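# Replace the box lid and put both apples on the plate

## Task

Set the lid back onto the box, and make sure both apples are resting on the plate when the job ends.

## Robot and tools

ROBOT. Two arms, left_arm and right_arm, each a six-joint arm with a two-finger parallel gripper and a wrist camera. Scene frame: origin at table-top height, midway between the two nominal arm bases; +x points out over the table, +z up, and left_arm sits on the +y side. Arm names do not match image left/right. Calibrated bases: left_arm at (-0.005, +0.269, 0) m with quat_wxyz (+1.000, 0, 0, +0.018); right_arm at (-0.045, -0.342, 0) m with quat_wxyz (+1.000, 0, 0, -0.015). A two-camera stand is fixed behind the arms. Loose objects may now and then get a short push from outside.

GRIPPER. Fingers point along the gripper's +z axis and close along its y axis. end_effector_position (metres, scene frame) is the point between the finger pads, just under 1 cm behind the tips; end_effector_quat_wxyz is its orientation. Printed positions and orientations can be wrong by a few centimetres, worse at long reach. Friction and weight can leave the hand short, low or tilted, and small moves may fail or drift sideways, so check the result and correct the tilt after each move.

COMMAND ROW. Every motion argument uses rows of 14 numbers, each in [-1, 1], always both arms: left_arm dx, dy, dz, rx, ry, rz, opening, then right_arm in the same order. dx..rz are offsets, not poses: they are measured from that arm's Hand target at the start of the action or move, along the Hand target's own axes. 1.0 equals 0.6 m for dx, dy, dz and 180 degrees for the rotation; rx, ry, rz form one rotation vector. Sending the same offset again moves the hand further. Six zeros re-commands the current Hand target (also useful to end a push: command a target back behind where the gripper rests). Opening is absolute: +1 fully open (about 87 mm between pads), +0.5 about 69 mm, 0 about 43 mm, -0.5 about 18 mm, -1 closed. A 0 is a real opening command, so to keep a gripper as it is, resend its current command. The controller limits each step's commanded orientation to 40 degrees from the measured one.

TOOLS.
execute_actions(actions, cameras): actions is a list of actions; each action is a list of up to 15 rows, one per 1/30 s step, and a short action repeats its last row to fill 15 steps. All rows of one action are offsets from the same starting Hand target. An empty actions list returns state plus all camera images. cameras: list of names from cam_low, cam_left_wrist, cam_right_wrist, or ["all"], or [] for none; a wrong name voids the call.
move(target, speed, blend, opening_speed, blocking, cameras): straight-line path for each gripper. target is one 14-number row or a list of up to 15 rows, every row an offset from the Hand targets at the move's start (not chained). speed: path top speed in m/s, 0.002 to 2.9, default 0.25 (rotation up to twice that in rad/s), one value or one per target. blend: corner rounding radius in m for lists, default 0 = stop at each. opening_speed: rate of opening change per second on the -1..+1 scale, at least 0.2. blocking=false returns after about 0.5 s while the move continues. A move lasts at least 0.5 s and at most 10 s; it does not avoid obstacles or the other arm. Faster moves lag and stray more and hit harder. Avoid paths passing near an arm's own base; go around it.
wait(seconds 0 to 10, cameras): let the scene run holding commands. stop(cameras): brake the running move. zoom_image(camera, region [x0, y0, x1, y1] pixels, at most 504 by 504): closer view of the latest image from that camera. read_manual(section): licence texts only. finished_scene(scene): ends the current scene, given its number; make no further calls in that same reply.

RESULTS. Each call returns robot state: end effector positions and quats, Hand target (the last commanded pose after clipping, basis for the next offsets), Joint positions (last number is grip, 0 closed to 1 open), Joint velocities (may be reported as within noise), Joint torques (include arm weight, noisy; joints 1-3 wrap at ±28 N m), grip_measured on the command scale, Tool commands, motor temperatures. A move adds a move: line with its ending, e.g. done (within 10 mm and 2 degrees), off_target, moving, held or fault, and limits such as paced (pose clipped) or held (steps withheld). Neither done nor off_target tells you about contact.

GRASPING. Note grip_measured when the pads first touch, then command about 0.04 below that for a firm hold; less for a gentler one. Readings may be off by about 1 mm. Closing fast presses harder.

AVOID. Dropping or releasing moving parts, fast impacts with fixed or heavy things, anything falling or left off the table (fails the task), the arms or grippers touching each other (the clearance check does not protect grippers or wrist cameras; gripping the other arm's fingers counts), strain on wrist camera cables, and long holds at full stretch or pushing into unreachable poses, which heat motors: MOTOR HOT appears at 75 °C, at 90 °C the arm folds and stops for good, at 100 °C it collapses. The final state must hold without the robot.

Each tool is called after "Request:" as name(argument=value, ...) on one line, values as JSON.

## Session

Request:
execute_actions(actions=[])

Scene clock: 0.00 s.
left_arm: end_effector_position=(+0.3035, +0.1757, +0.3382) grip_measured=+1.000 end_effector_quat_wxyz=(+0.567, -0.109, +0.813, +0.078) | right_arm: end_effector_position=(+0.1660, -0.2434, +0.3646) grip_measured=+1.000 end_effector_quat_wxyz=(+0.561, -0.006, +0.810, +0.172)
Joint positions: left_arm=[-0.719 1.204 1.449 -0.811 -0.87 -0.449 1] | right_arm=[0.575 0.784 1.344 -0.885 0.227 0.366 1]
Joint velocities: within noise
Joint torques (N m): no reading
Motor temperatures (°C): left_arm=[17 28 26 20 18 19 20] | right_arm=[17 25 23 20 17 21 18]
Heat: left arm: 28 °C; right arm: 25 °C.
Hand target: left_arm +0.3035, +0.1760, +0.3445; +0.573, -0.114, +0.809, +0.072 | right_arm +0.1656, -0.2439, +0.3660; +0.562, -0.006, +0.809, +0.172
Tool commands: left_gripper/opening=+1.0 right_gripper/opening=+1.0

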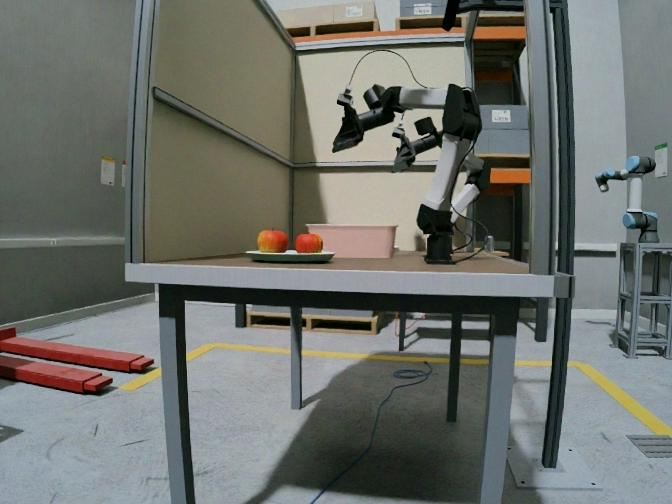

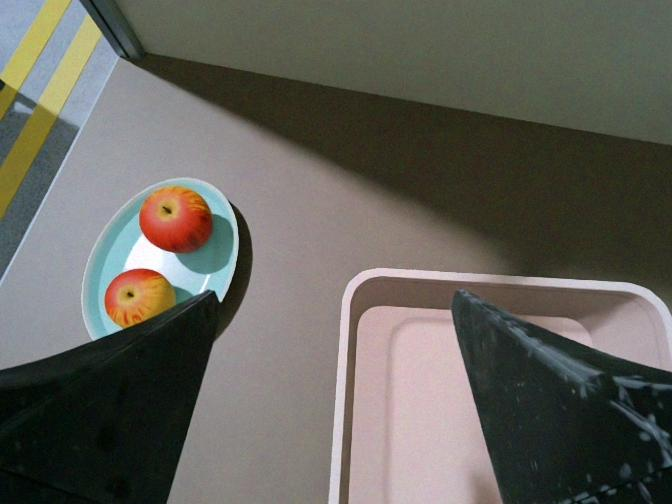

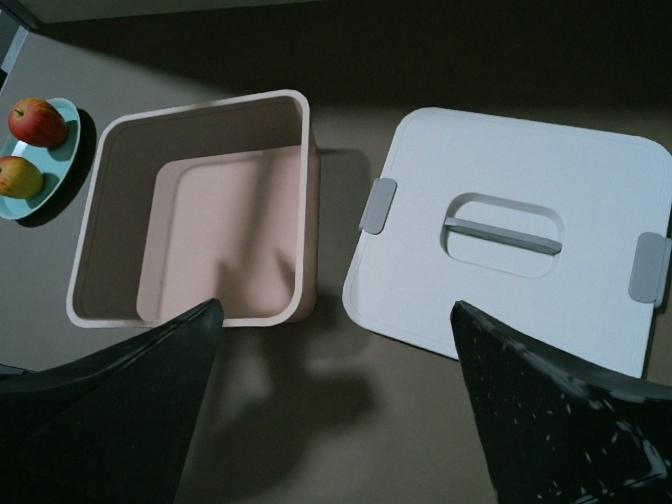

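Request:
move(target=[0.3107,0.119,0.144,-0.256,0.329,-0.355,1,0.2775,-0.285,0.3645,-0.175,0.393,-0.385,1], speed=0.4, cameras=["all"])

Scene clock: 81.93 s.
left_arm: end_effector_position=(+0.3083, +0.2473, +0.1431) grip_measured=+1.000 end_effector_quat_wxyz=(-0.013, +0.701, -0.713, +0.004) | right_arm: end_effector_position=(+0.3372, -0.3121, +0.1019) grip_measured=+1.000 end_effector_quat_wxyz=(+0.015, -0.648, +0.761, -0.003)
Joint positions: left_arm=[0.022 1.709 1.541 -1.377 -0.011 -1.496 1] | right_arm=[0.207 2.026 1.792 -1.309 -0.01 -1.234 1]
Joint torques (N m): left_arm=[0.72 -7.86 4 0.26 -0.02 -0.09] | right_arm=[0.32 -9.05 8.1 0.03 0.07 -0.21]
Motor temperatures (°C): left_arm=[17 29 32 24 18 19 20] | right_arm=[17 24 25 27 17 21 18]
Heat: left arm: 32 °C; right arm: 27 °C.
Hand target: left_arm +0.3039, +0.2470, +0.1389; -0.001, +0.707, -0.707, +0.000 | right_arm +0.3373, -0.3119, +0.1000; +0.001, -0.655, +0.756, +0.001
Off the commanded pose: left_arm 0.006 m, 2 deg | right_arm 0.002 m, 2 deg.
move: done

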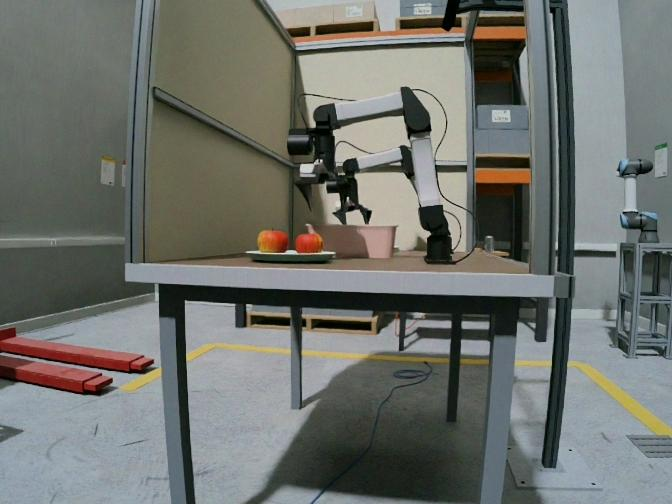

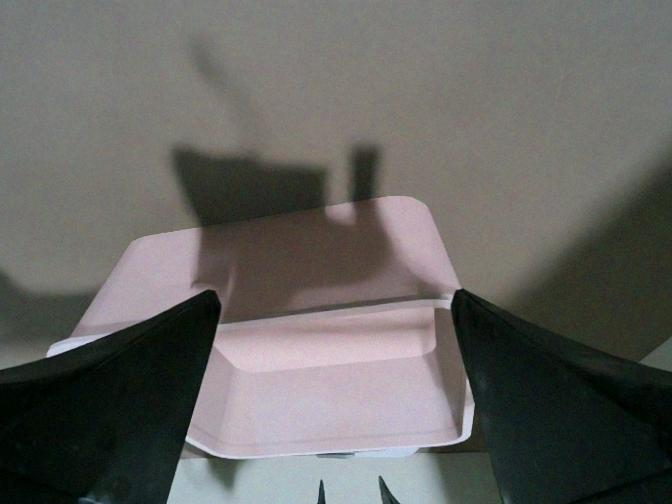

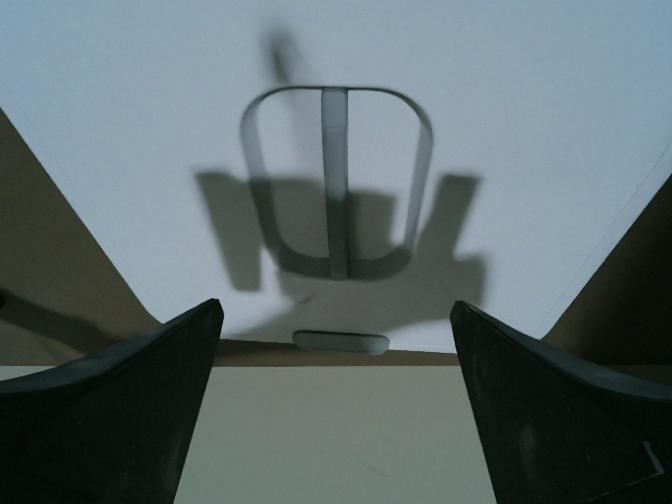

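Request:
move(target=[[0,0,0,0,0,0,1,0.018,0,0.148,0,0,0,1],[0,0,0,0,0,0,1,0.018,0,0.148,0,0,0,-1]], speed=0.1, opening_speed=1.2, cameras=["cam_right_wrist"])

Scene clock: 98.83 s.
left_arm: end_effector_position=(+0.3083, +0.2472, +0.1432) grip_measured=+1.000 end_effector_quat_wxyz=(-0.013, +0.701, -0.713, +0.005) | right_arm: end_effector_position=(+0.3449, -0.3206, +0.0254) grip_measured=-0.666 end_effector_quat_wxyz=(+0.022, -0.652, +0.758, -0.016)
Joint positions: left_arm=[0.022 1.709 1.541 -1.377 -0.011 -1.496 1] | right_arm=[0.189 2.066 1.542 -0.993 0.004 -1.262 0.167]
Joint torques (N m): left_arm=[0.53 -7.86 4.16 0.25 0.03 -0.15] | right_arm=[-0.25 -9.05 4.23 0.28 -0.12 -0.16]
Heat: left arm: 31 °C; right arm: 28 °C.
Hand target: left_arm +0.3039, +0.2470, +0.1389; -0.001, +0.707, -0.707, +0.000 | right_arm +0.3357, -0.3222, +0.0112; +0.001, -0.655, +0.756, +0.001
Off the commanded pose: left_arm 0.006 m, 2 deg | right_arm 0.017 m, 3 deg.
move: off_target (right_arm); target 2's new opening was sent with right_arm's hand 0.025 m and 2 deg from that target
Images, in order (width x height): cam_right_wrist 672x504.

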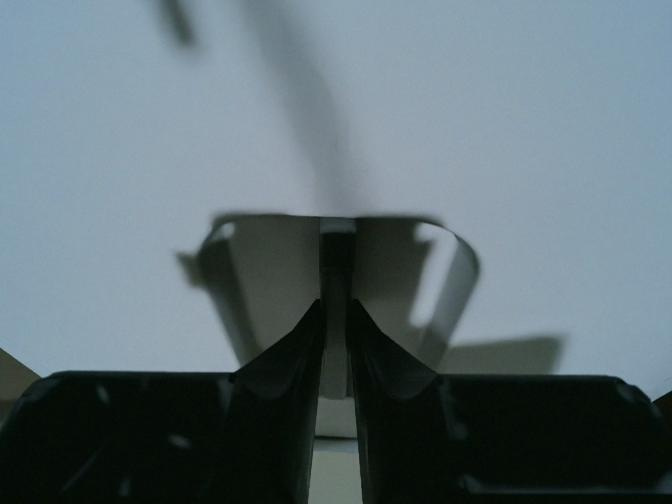

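Request:
move(target=[[0,0,0,0,0,0,1,0,0,-0.2,0,0,0,-1],[0,0,0.107,0,0,0,1,-0.103,0.1255,-0.317,0,0,-0.044,-1],[0.298,0,0.107,0,0,0,1,-0.103,0.1255,-0.317,0,0,-0.044,-1]], speed=[0.2,0.2,0.08], blend=0.02, cameras=["all"])

Scene clock: 117.10 s.
left_arm: end_effector_position=(+0.2987, +0.0751, +0.0690) grip_measured=+1.000 end_effector_quat_wxyz=(-0.002, +0.705, -0.710, -0.007) | right_arm: end_effector_position=(+0.2812, -0.2445, +0.1900) grip_measured=-0.667 end_effector_quat_wxyz=(-0.043, +0.710, -0.703, +0.016)
Joint positions: left_arm=[-0.504 1.859 1.43 -1.154 -0.009 -2.032 1] | right_arm=[0.433 1.838 1.887 -1.528 -0.003 -1.178 0.166]
Joint torques (N m): left_arm=[-0.7 -8.38 7.82 0.06 0.05 -0.13] | right_arm=[0.13 -12.22 5.93 0.01 0.1 0.09]
Motor temperatures (°C): left_arm=[17 32 31 22 18 19 20] | right_arm=[17 30 25 24 17 21 18]
Heat: left arm: 32 °C; right arm: 30 °C.
Hand target: left_arm +0.3038, +0.0683, +0.0746; +0.000, +0.707, -0.707, +0.000 | right_arm +0.2699, -0.2510, +0.2016; -0.001, +0.705, -0.709, -0.001
Off the commanded pose: left_arm 0.010 m, 1 deg | right_arm 0.017 m, 5 deg.
joint sent to its limit (right arm) — joint 4 (wrist pitch), lower limit. The joint targets are off in orientation, not in position.
move: off_target (right_arm)

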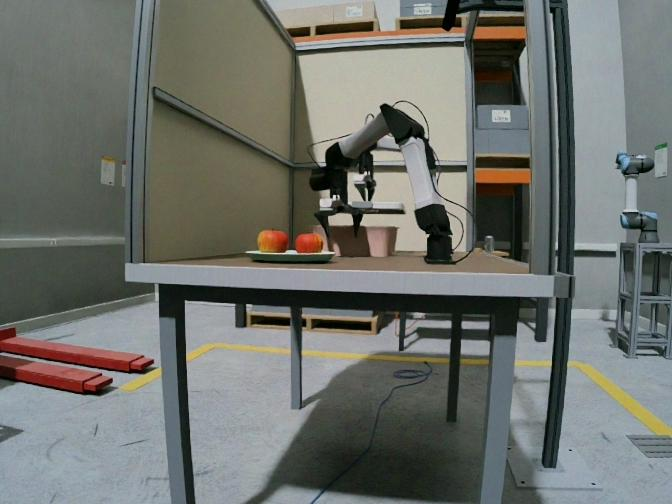

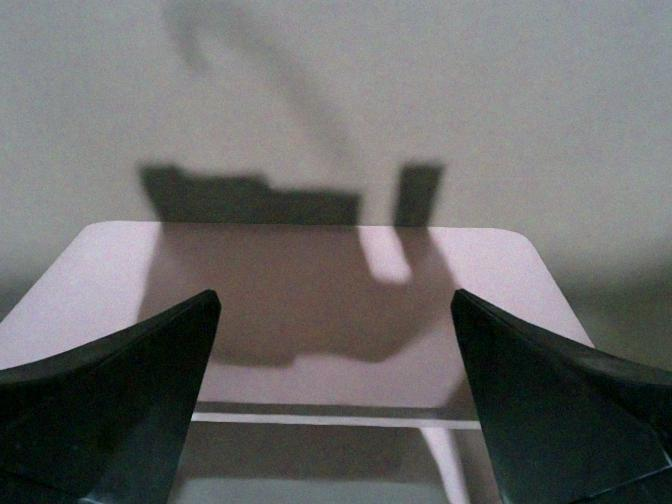

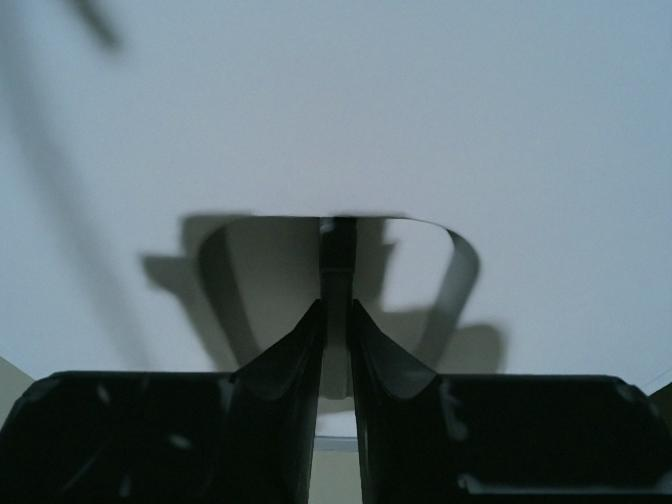

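Request:
move(target=[[-0.25,0,0,0,0,0,1,0,0,0.02,0,0,0,-1],[-0.396,0,-0.276,0,0,0,1,-0.31,-0.013,0.075,0,0,0.006,-1]], speed=0.2, blend=0.03, cameras=["all"])

Request:
zoom_image(camera="cam_left_wrist", region=[150, 200, 500, 480])

Request:
zoom_image(camera="cam_low", region=[290, 170, 430, 275])

Scene clock: 142.43 s.
left_arm: end_effector_position=(+0.3043, +0.3058, +0.2283) grip_measured=+1.000 end_effector_quat_wxyz=(-0.070, +0.710, -0.699, +0.052) | right_arm: end_effector_position=(+0.2797, -0.0596, +0.1570) grip_measured=-0.667 end_effector_quat_wxyz=(-0.077, +0.705, -0.704, -0.001)
Joint positions: left_arm=[0.224 1.659 1.82 -1.559 0.019 -1.327 1] | right_arm=[0.814 2.237 2.349 -1.528 -0.002 -0.788 0.166]
Joint torques (N m): left_arm=[0.38 -8.98 7.16 0.49 0.07 0.12] | right_arm=[-0.36 -11.25 8.53 0.19 0.09 0.06]
Heat: left arm: 33 °C; right arm: 31 °C.
Hand target: left_arm +0.3038, +0.3058, +0.2404; +0.000, +0.707, -0.707, +0.000 | right_arm +0.2786, -0.0648, +0.1573; -0.002, +0.699, -0.715, -0.001
Off the commanded pose: left_arm 0.012 m, 10 deg | right_arm 0.005 m, 9 deg.
joint sent to its limit (left arm) — joint 4 (wrist pitch), lower limit. The joint targets are off in orientation, not in position.
joint sent to its limit (right arm) — joint 4 (wrist pitch), lower limit. The joint targets are off in orientation, not in position.
move: off_target (left_arm, right_arm)

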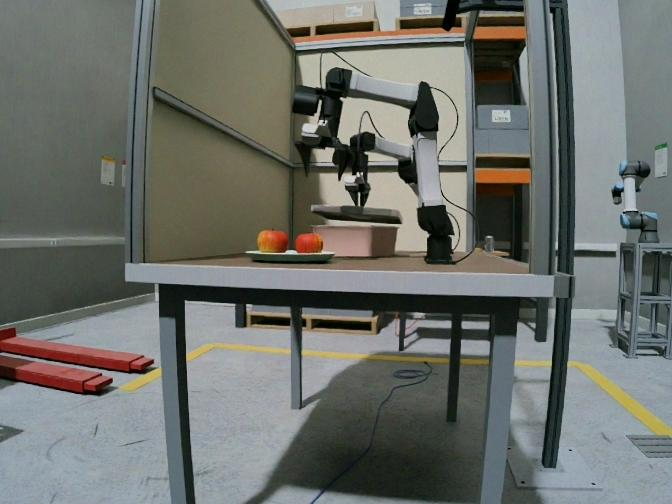

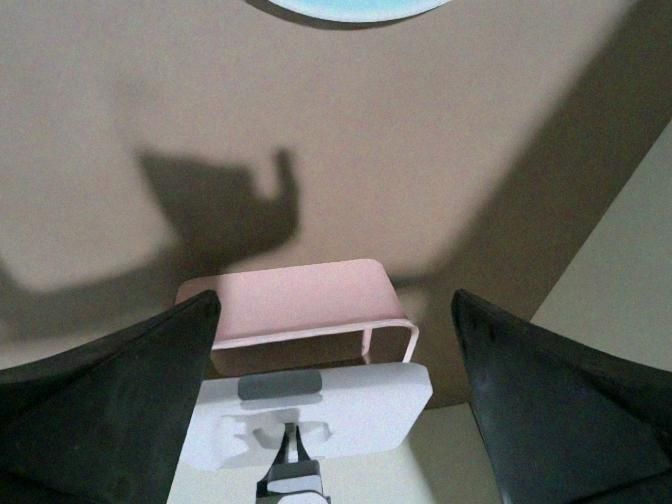

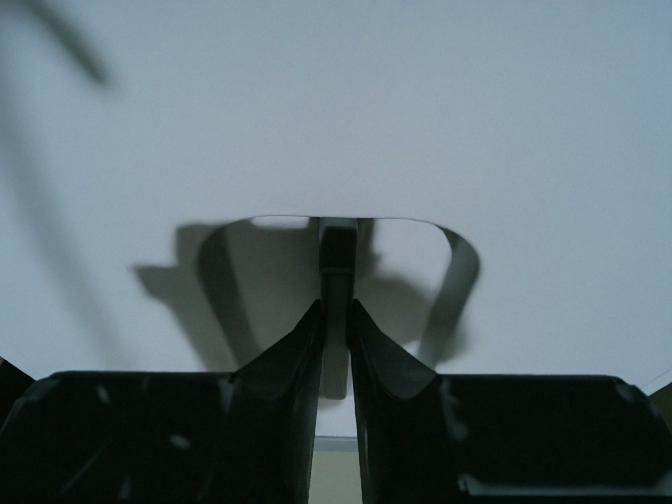

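Scaled by 1.440 from the camera's 672x504 image, which has a finer 960x720 frame.

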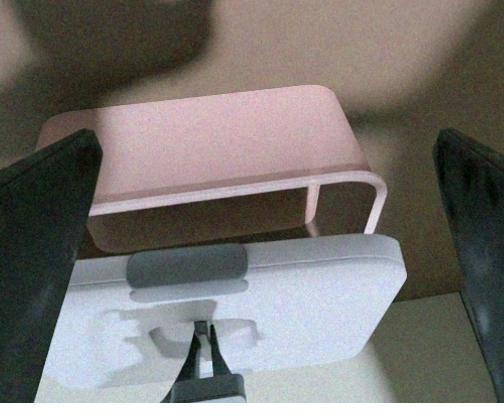

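Scaled by 3.600 from the camera's 672x504 image, which has a finer 960x720 frame.

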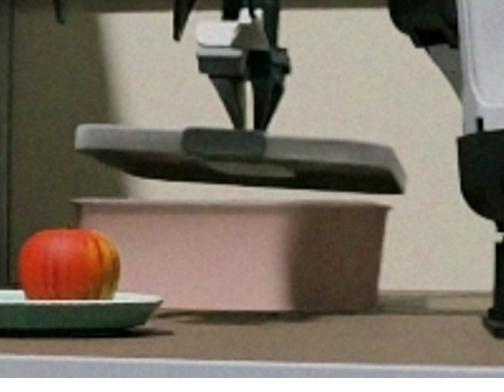

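Request:
move(target=[0,0,0,0,0,0,1,-0.005,-0.004,0.067,0,0,0,-1], speed=0.08, cameras=["all"])

Request:
zoom_image(camera="cam_left_wrist", region=[150, 200, 500, 480])

Request:
zoom_image(camera="cam_low", region=[290, 170, 430, 275])

Scene clock: 153.17 s.
left_arm: end_effector_position=(+0.3043, +0.3057, +0.2283) grip_measured=+1.000 end_effector_quat_wxyz=(-0.069, +0.709, -0.699, +0.052) | right_arm: end_effector_position=(+0.2831, -0.0564, +0.1220) grip_measured=-0.667 end_effector_quat_wxyz=(-0.038, +0.704, -0.709, +0.000)
Joint positions: left_arm=[0.224 1.659 1.82 -1.559 0.02 -1.326 1] | right_arm=[0.814 2.33 2.364 -1.528 0 -0.781 0.166]
Joint torques (N m): left_arm=[0.4 -8.9 7.2 0.49 0.07 0.14] | right_arm=[-0.62 -11.11 8.27 0.03 -0.01 0.03]
Heat: left arm: 34 °C; right arm: 32 °C.
Hand target: left_arm +0.3039, +0.3058, +0.2404; +0.000, +0.707, -0.707, +0.000 | right_arm +0.2811, -0.0617, +0.1170; -0.001, +0.699, -0.715, -0.001
Off the commanded pose: left_arm 0.012 m, 10 deg | right_arm 0.007 m, 4 deg.
joint sent to its limit (left arm) — joint 4 (wrist pitch), lower limit. The joint targets are off in orientation, not in position.
joint sent to its limit (right arm) — joint 4 (wrist pitch), lower limit. The joint targets still meet the commanded pose.
move: off_target (left_arm, right_arm)

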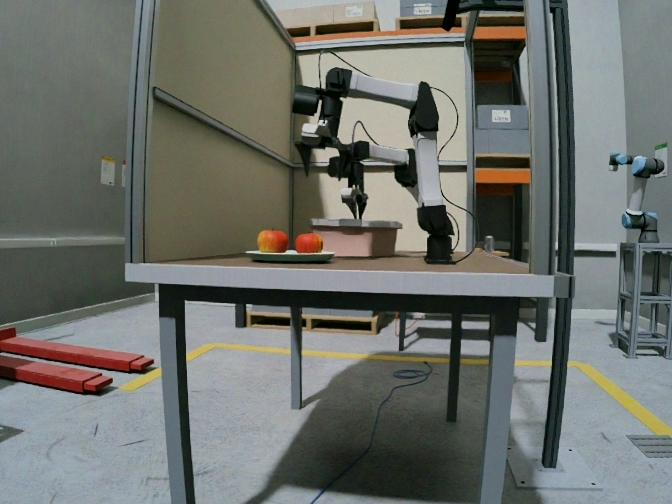

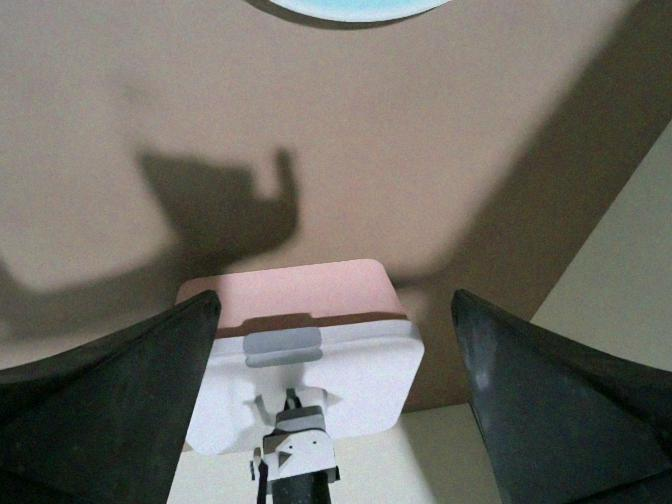

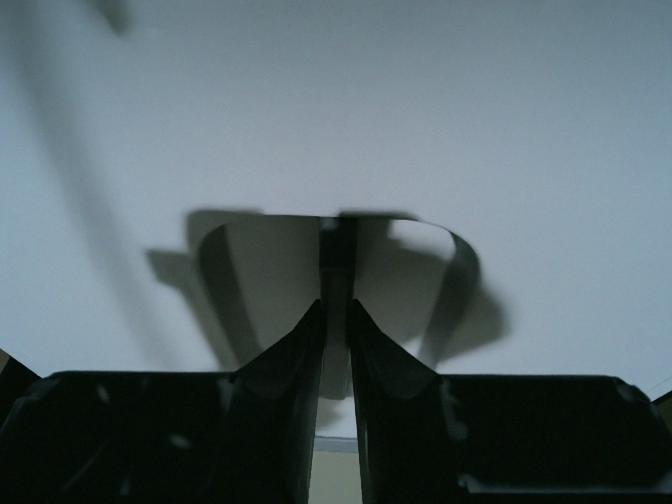

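Scaled by 1.440 from the camera's 672x504 image, which has a finer 960x720 frame.

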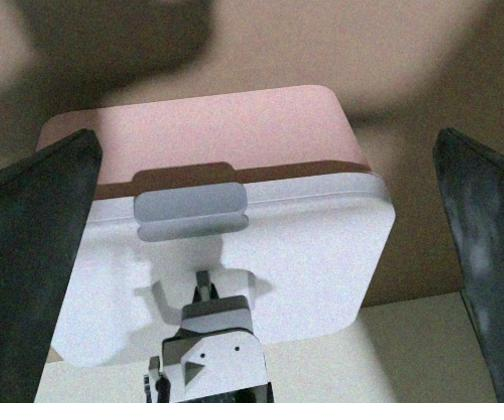

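Scaled by 3.600 from the camera's 672x504 image, which has a finer 960x720 frame.

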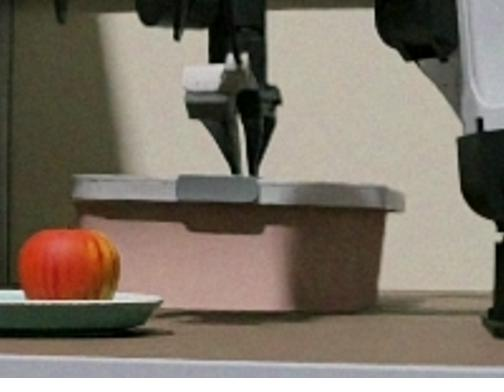

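Request:
move(target=[0,0,0,0,0,0,1,0,-0.006,0.03,0,0,0,-1], speed=0.06, cameras=["all"])

Request:
zoom_image(camera="cam_left_wrist", region=[150, 200, 500, 480])

Request:
zoom_image(camera="cam_low", region=[290, 170, 430, 275])

Scene clock: 160.47 s.
left_arm: end_effector_position=(+0.3043, +0.3057, +0.2283) grip_measured=+1.000 end_effector_quat_wxyz=(-0.069, +0.709, -0.699, +0.052) | right_arm: end_effector_position=(+0.2853, -0.0573, +0.1155) grip_measured=-0.660 end_effector_quat_wxyz=(-0.031, +0.703, -0.710, +0.002)
Joint positions: left_arm=[0.224 1.659 1.82 -1.559 0.02 -1.326 1] | right_arm=[0.811 2.349 2.369 -1.528 0.003 -0.781 0.17]
Joint torques (N m): left_arm=[0.49 -8.95 6.99 0.5 0.01 0.11] | right_arm=[-0.66 -9.11 7.06 0.21 0.01 0]
Heat: left arm: 35 °C; right arm: 33 °C.
Hand target: left_arm +0.3039, +0.3058, +0.2404; +0.000, +0.707, -0.707, +0.000 | right_arm +0.2847, -0.0617, +0.0991; -0.001, +0.699, -0.715, -0.001
Off the commanded pose: left_arm 0.012 m, 10 deg | right_arm 0.017 m, 4 deg.
joint sent to its limit (left arm) — joint 4 (wrist pitch), lower limit. The joint targets are off in orientation, not in position.
move: off_target (left_arm, right_arm)

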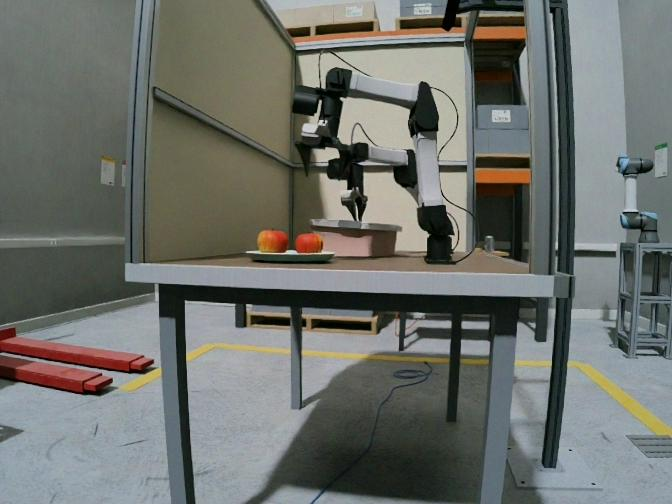

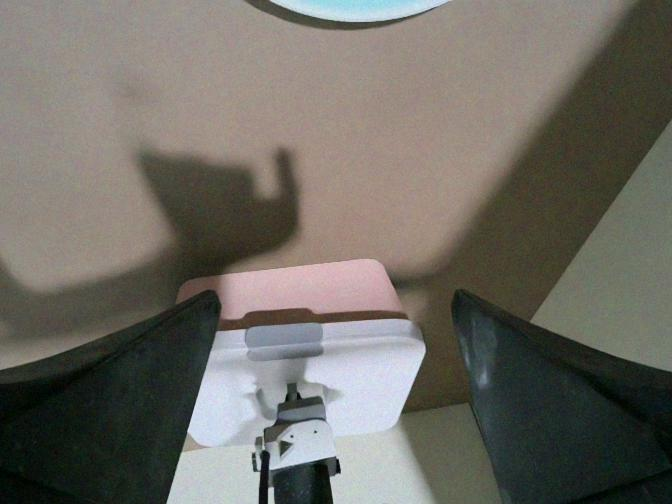

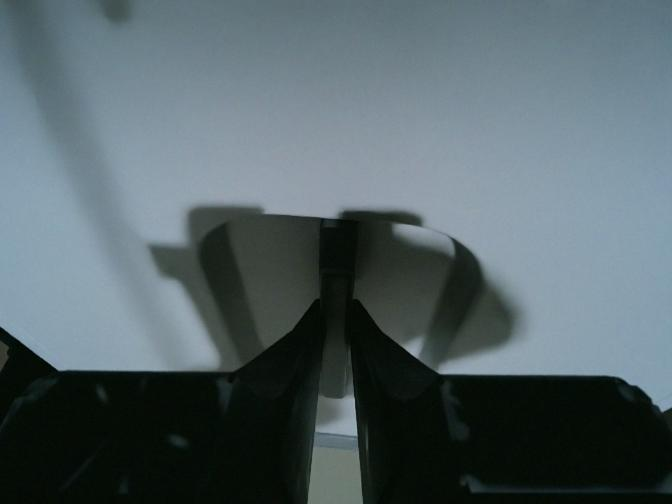

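Scaled by 1.440 from the camera's 672x504 image, which has a finer 960x720 frame.

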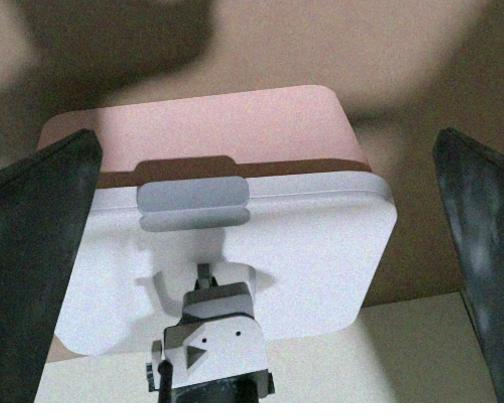

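Scaled by 3.600 from the camera's 672x504 image, which has a finer 960x720 frame.

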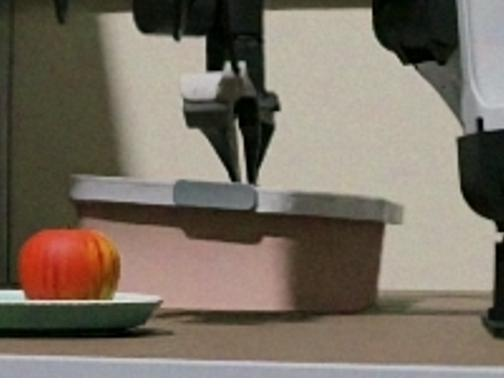

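Request:
move(target=[[0,0,0,0,0,0,1,0,0,-0.01,0,0,0,-1],[0,0,0,0,0,0,1,0,0,-0.01,0,0,0,-0.2],[0,0,0,0,0,0,1,0,0,-0.12,0,0,0,-0.2],[0,0,0,0,0,0,1,0.37,0.03,-0.17,0,0,0,-0.2]], speed=[0.06,0.06,0.1,0.25], opening_speed=0.5, cameras=["all"])

Request:
zoom_image(camera="cam_left_wrist", region=[150, 200, 500, 480])

Request:
zoom_image(camera="cam_low", region=[290, 200, 420, 270])

Scene clock: 176.83 s.
left_arm: end_effector_position=(+0.3043, +0.3057, +0.2283) grip_measured=+1.000 end_effector_quat_wxyz=(-0.069, +0.709, -0.699, +0.052) | right_arm: end_effector_position=(+0.2759, -0.2787, +0.1949) grip_measured=-0.200 end_effector_quat_wxyz=(-0.042, +0.694, -0.719, +0.021)
Joint positions: left_arm=[0.224 1.659 1.82 -1.559 0.02 -1.326 1] | right_arm=[0.346 1.776 1.828 -1.528 0.002 -1.22 0.4]
Joint torques (N m): left_arm=[0.44 -9.11 7.2 0.53 0.05 0.12] | right_arm=[0.28 -11.51 4.23 0.06 0.03 -0.2]
Motor temperatures (°C): left_arm=[17 35 36 22 18 19 20] | right_arm=[17 34 27 22 17 21 19]
Heat: left arm: 36 °C; right arm: 34 °C.
Hand target: left_arm +0.3039, +0.3058, +0.2404; +0.000, +0.707, -0.707, +0.000 | right_arm +0.2615, -0.2837, +0.2002; -0.001, +0.699, -0.715, -0.001
Off the commanded pose: left_arm 0.012 m, 10 deg | right_arm 0.016 m, 5 deg.
joint sent to its limit (left arm) — joint 4 (wrist pitch), lower limit. The joint targets are off in orientation, not in position.
joint sent to its limit (right arm) — joint 4 (wrist pitch), lower limit. The joint targets are off in orientation, not in position.
move: off_target (left_arm, right_arm); target 2's new opening was sent with right_arm's hand 0.007 m and 3 deg from that target

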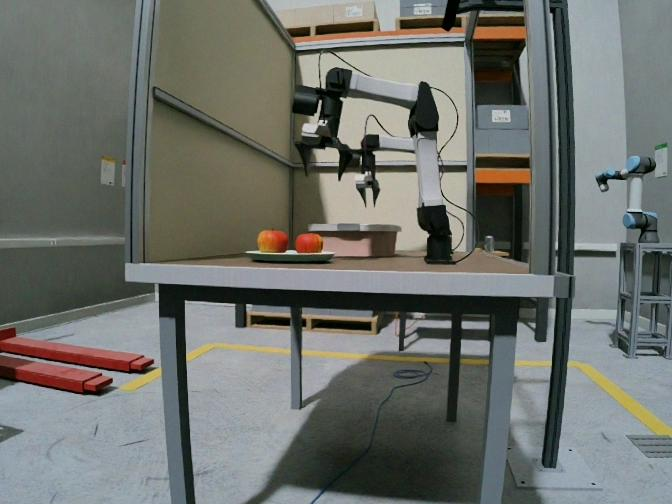

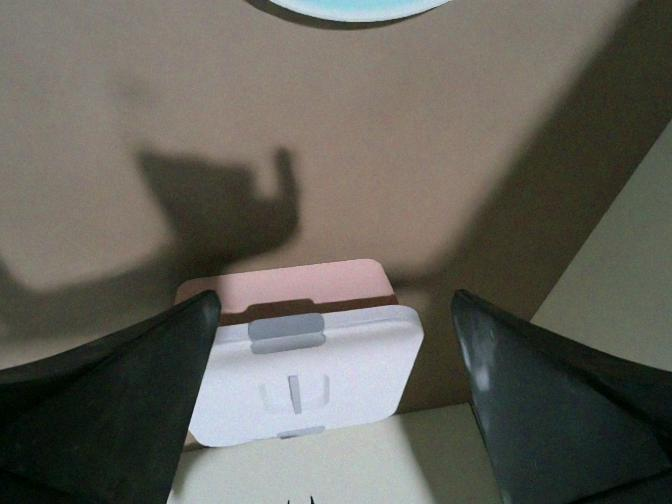

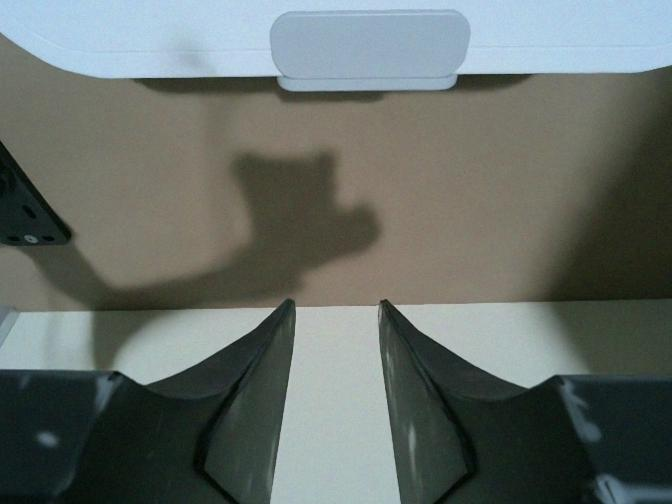

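Scaled by 1.440 from the camera's 672x504 image, which has a finer 960x720 frame.

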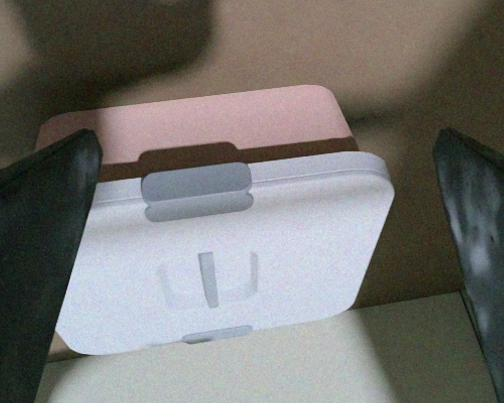

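Scaled by 3.877 from the camera's 672x504 image, which has a finer 960x720 frame.

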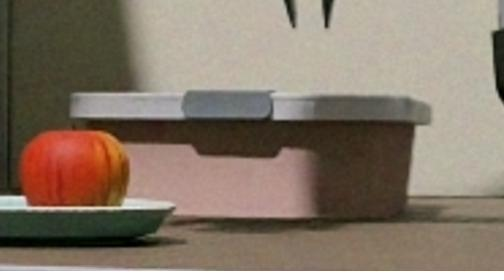

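Request:
move(target=[0,0,0,0,0,0,1,0.06,-0.03,0.02,0,0,0.97,-0.2], speed=0.7, cameras=["cam_right_wrist","cam_low"])

Request:
zoom_image(camera="cam_right_wrist", region=[150, 150, 550, 400])

Scene clock: 192.97 s.
left_arm: end_effector_position=(+0.3043, +0.3057, +0.2283) grip_measured=+1.000 end_effector_quat_wxyz=(-0.069, +0.709, -0.699, +0.052) | right_arm: end_effector_position=(+0.2940, -0.3214, +0.1800) grip_measured=-0.200 end_effector_quat_wxyz=(+0.017, +0.676, +0.737, +0.014)
Joint positions: left_arm=[0.224 1.659 1.82 -1.559 0.02 -1.326 1] | right_arm=[-0.03 1.828 1.831 -1.529 0 1.424 0.4]
Joint torques (N m): left_arm=[0.61 -8.88 7.13 0.45 0.05 0.1] | right_arm=[-0.09 -12.52 4.05 -0.11 0.02 0.1]
Heat: left arm: 36 °C; right arm: 34 °C.
Hand target: left_arm +0.3039, +0.3058, +0.2404; +0.000, +0.707, -0.707, +0.000 | right_arm +0.2785, -0.3200, +0.1881; -0.001, +0.682, +0.732, +0.001
Off the commanded pose: left_arm 0.012 m, 10 deg | right_arm 0.017 m, 3 deg.
joint sent to its limit (left arm) — joint 4 (wrist pitch), lower limit. The joint targets are off in orientation, not in position.
joint sent to its limit (right arm) — joint 4 (wrist pitch), lower limit. The joint targets still meet the commanded pose.
move: off_target (left_arm, right_arm)
Images, in order (width x height): cam_low 672x504, cam_right_wrist 672x504.

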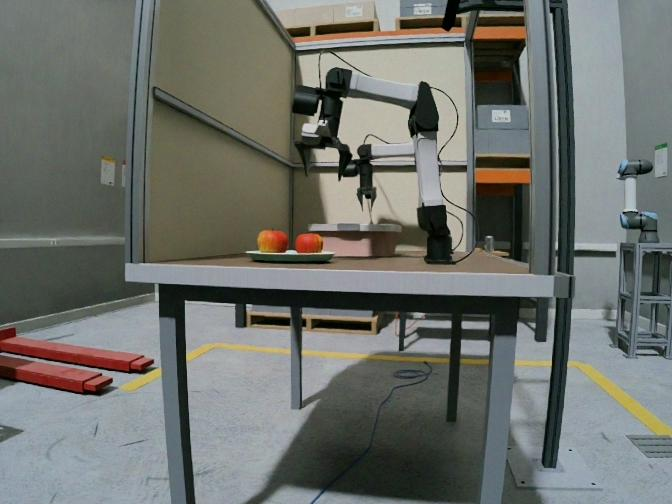

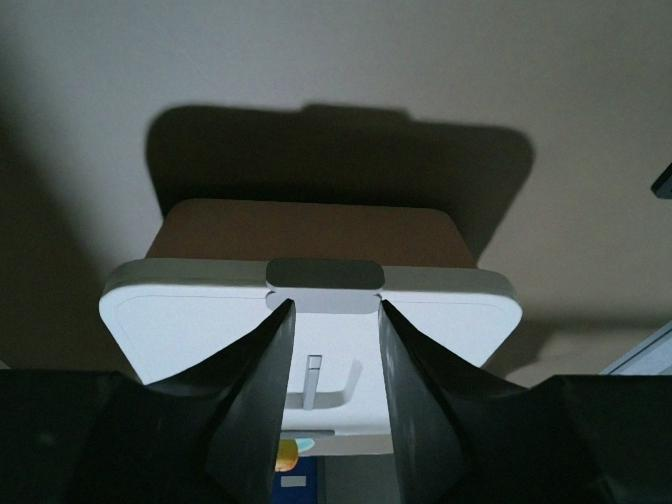

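Scaled by 1.260 from the camera's 672x504 image, which has a finer 960x720 frame.

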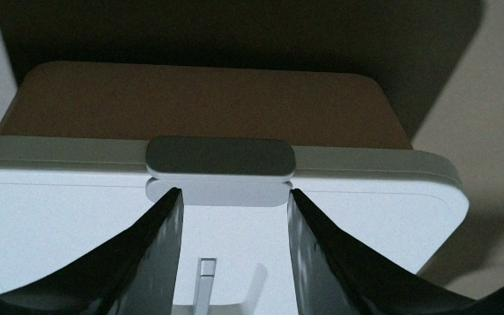

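Request:
finished_scene(scene=3)

The scene is finished: the task was done.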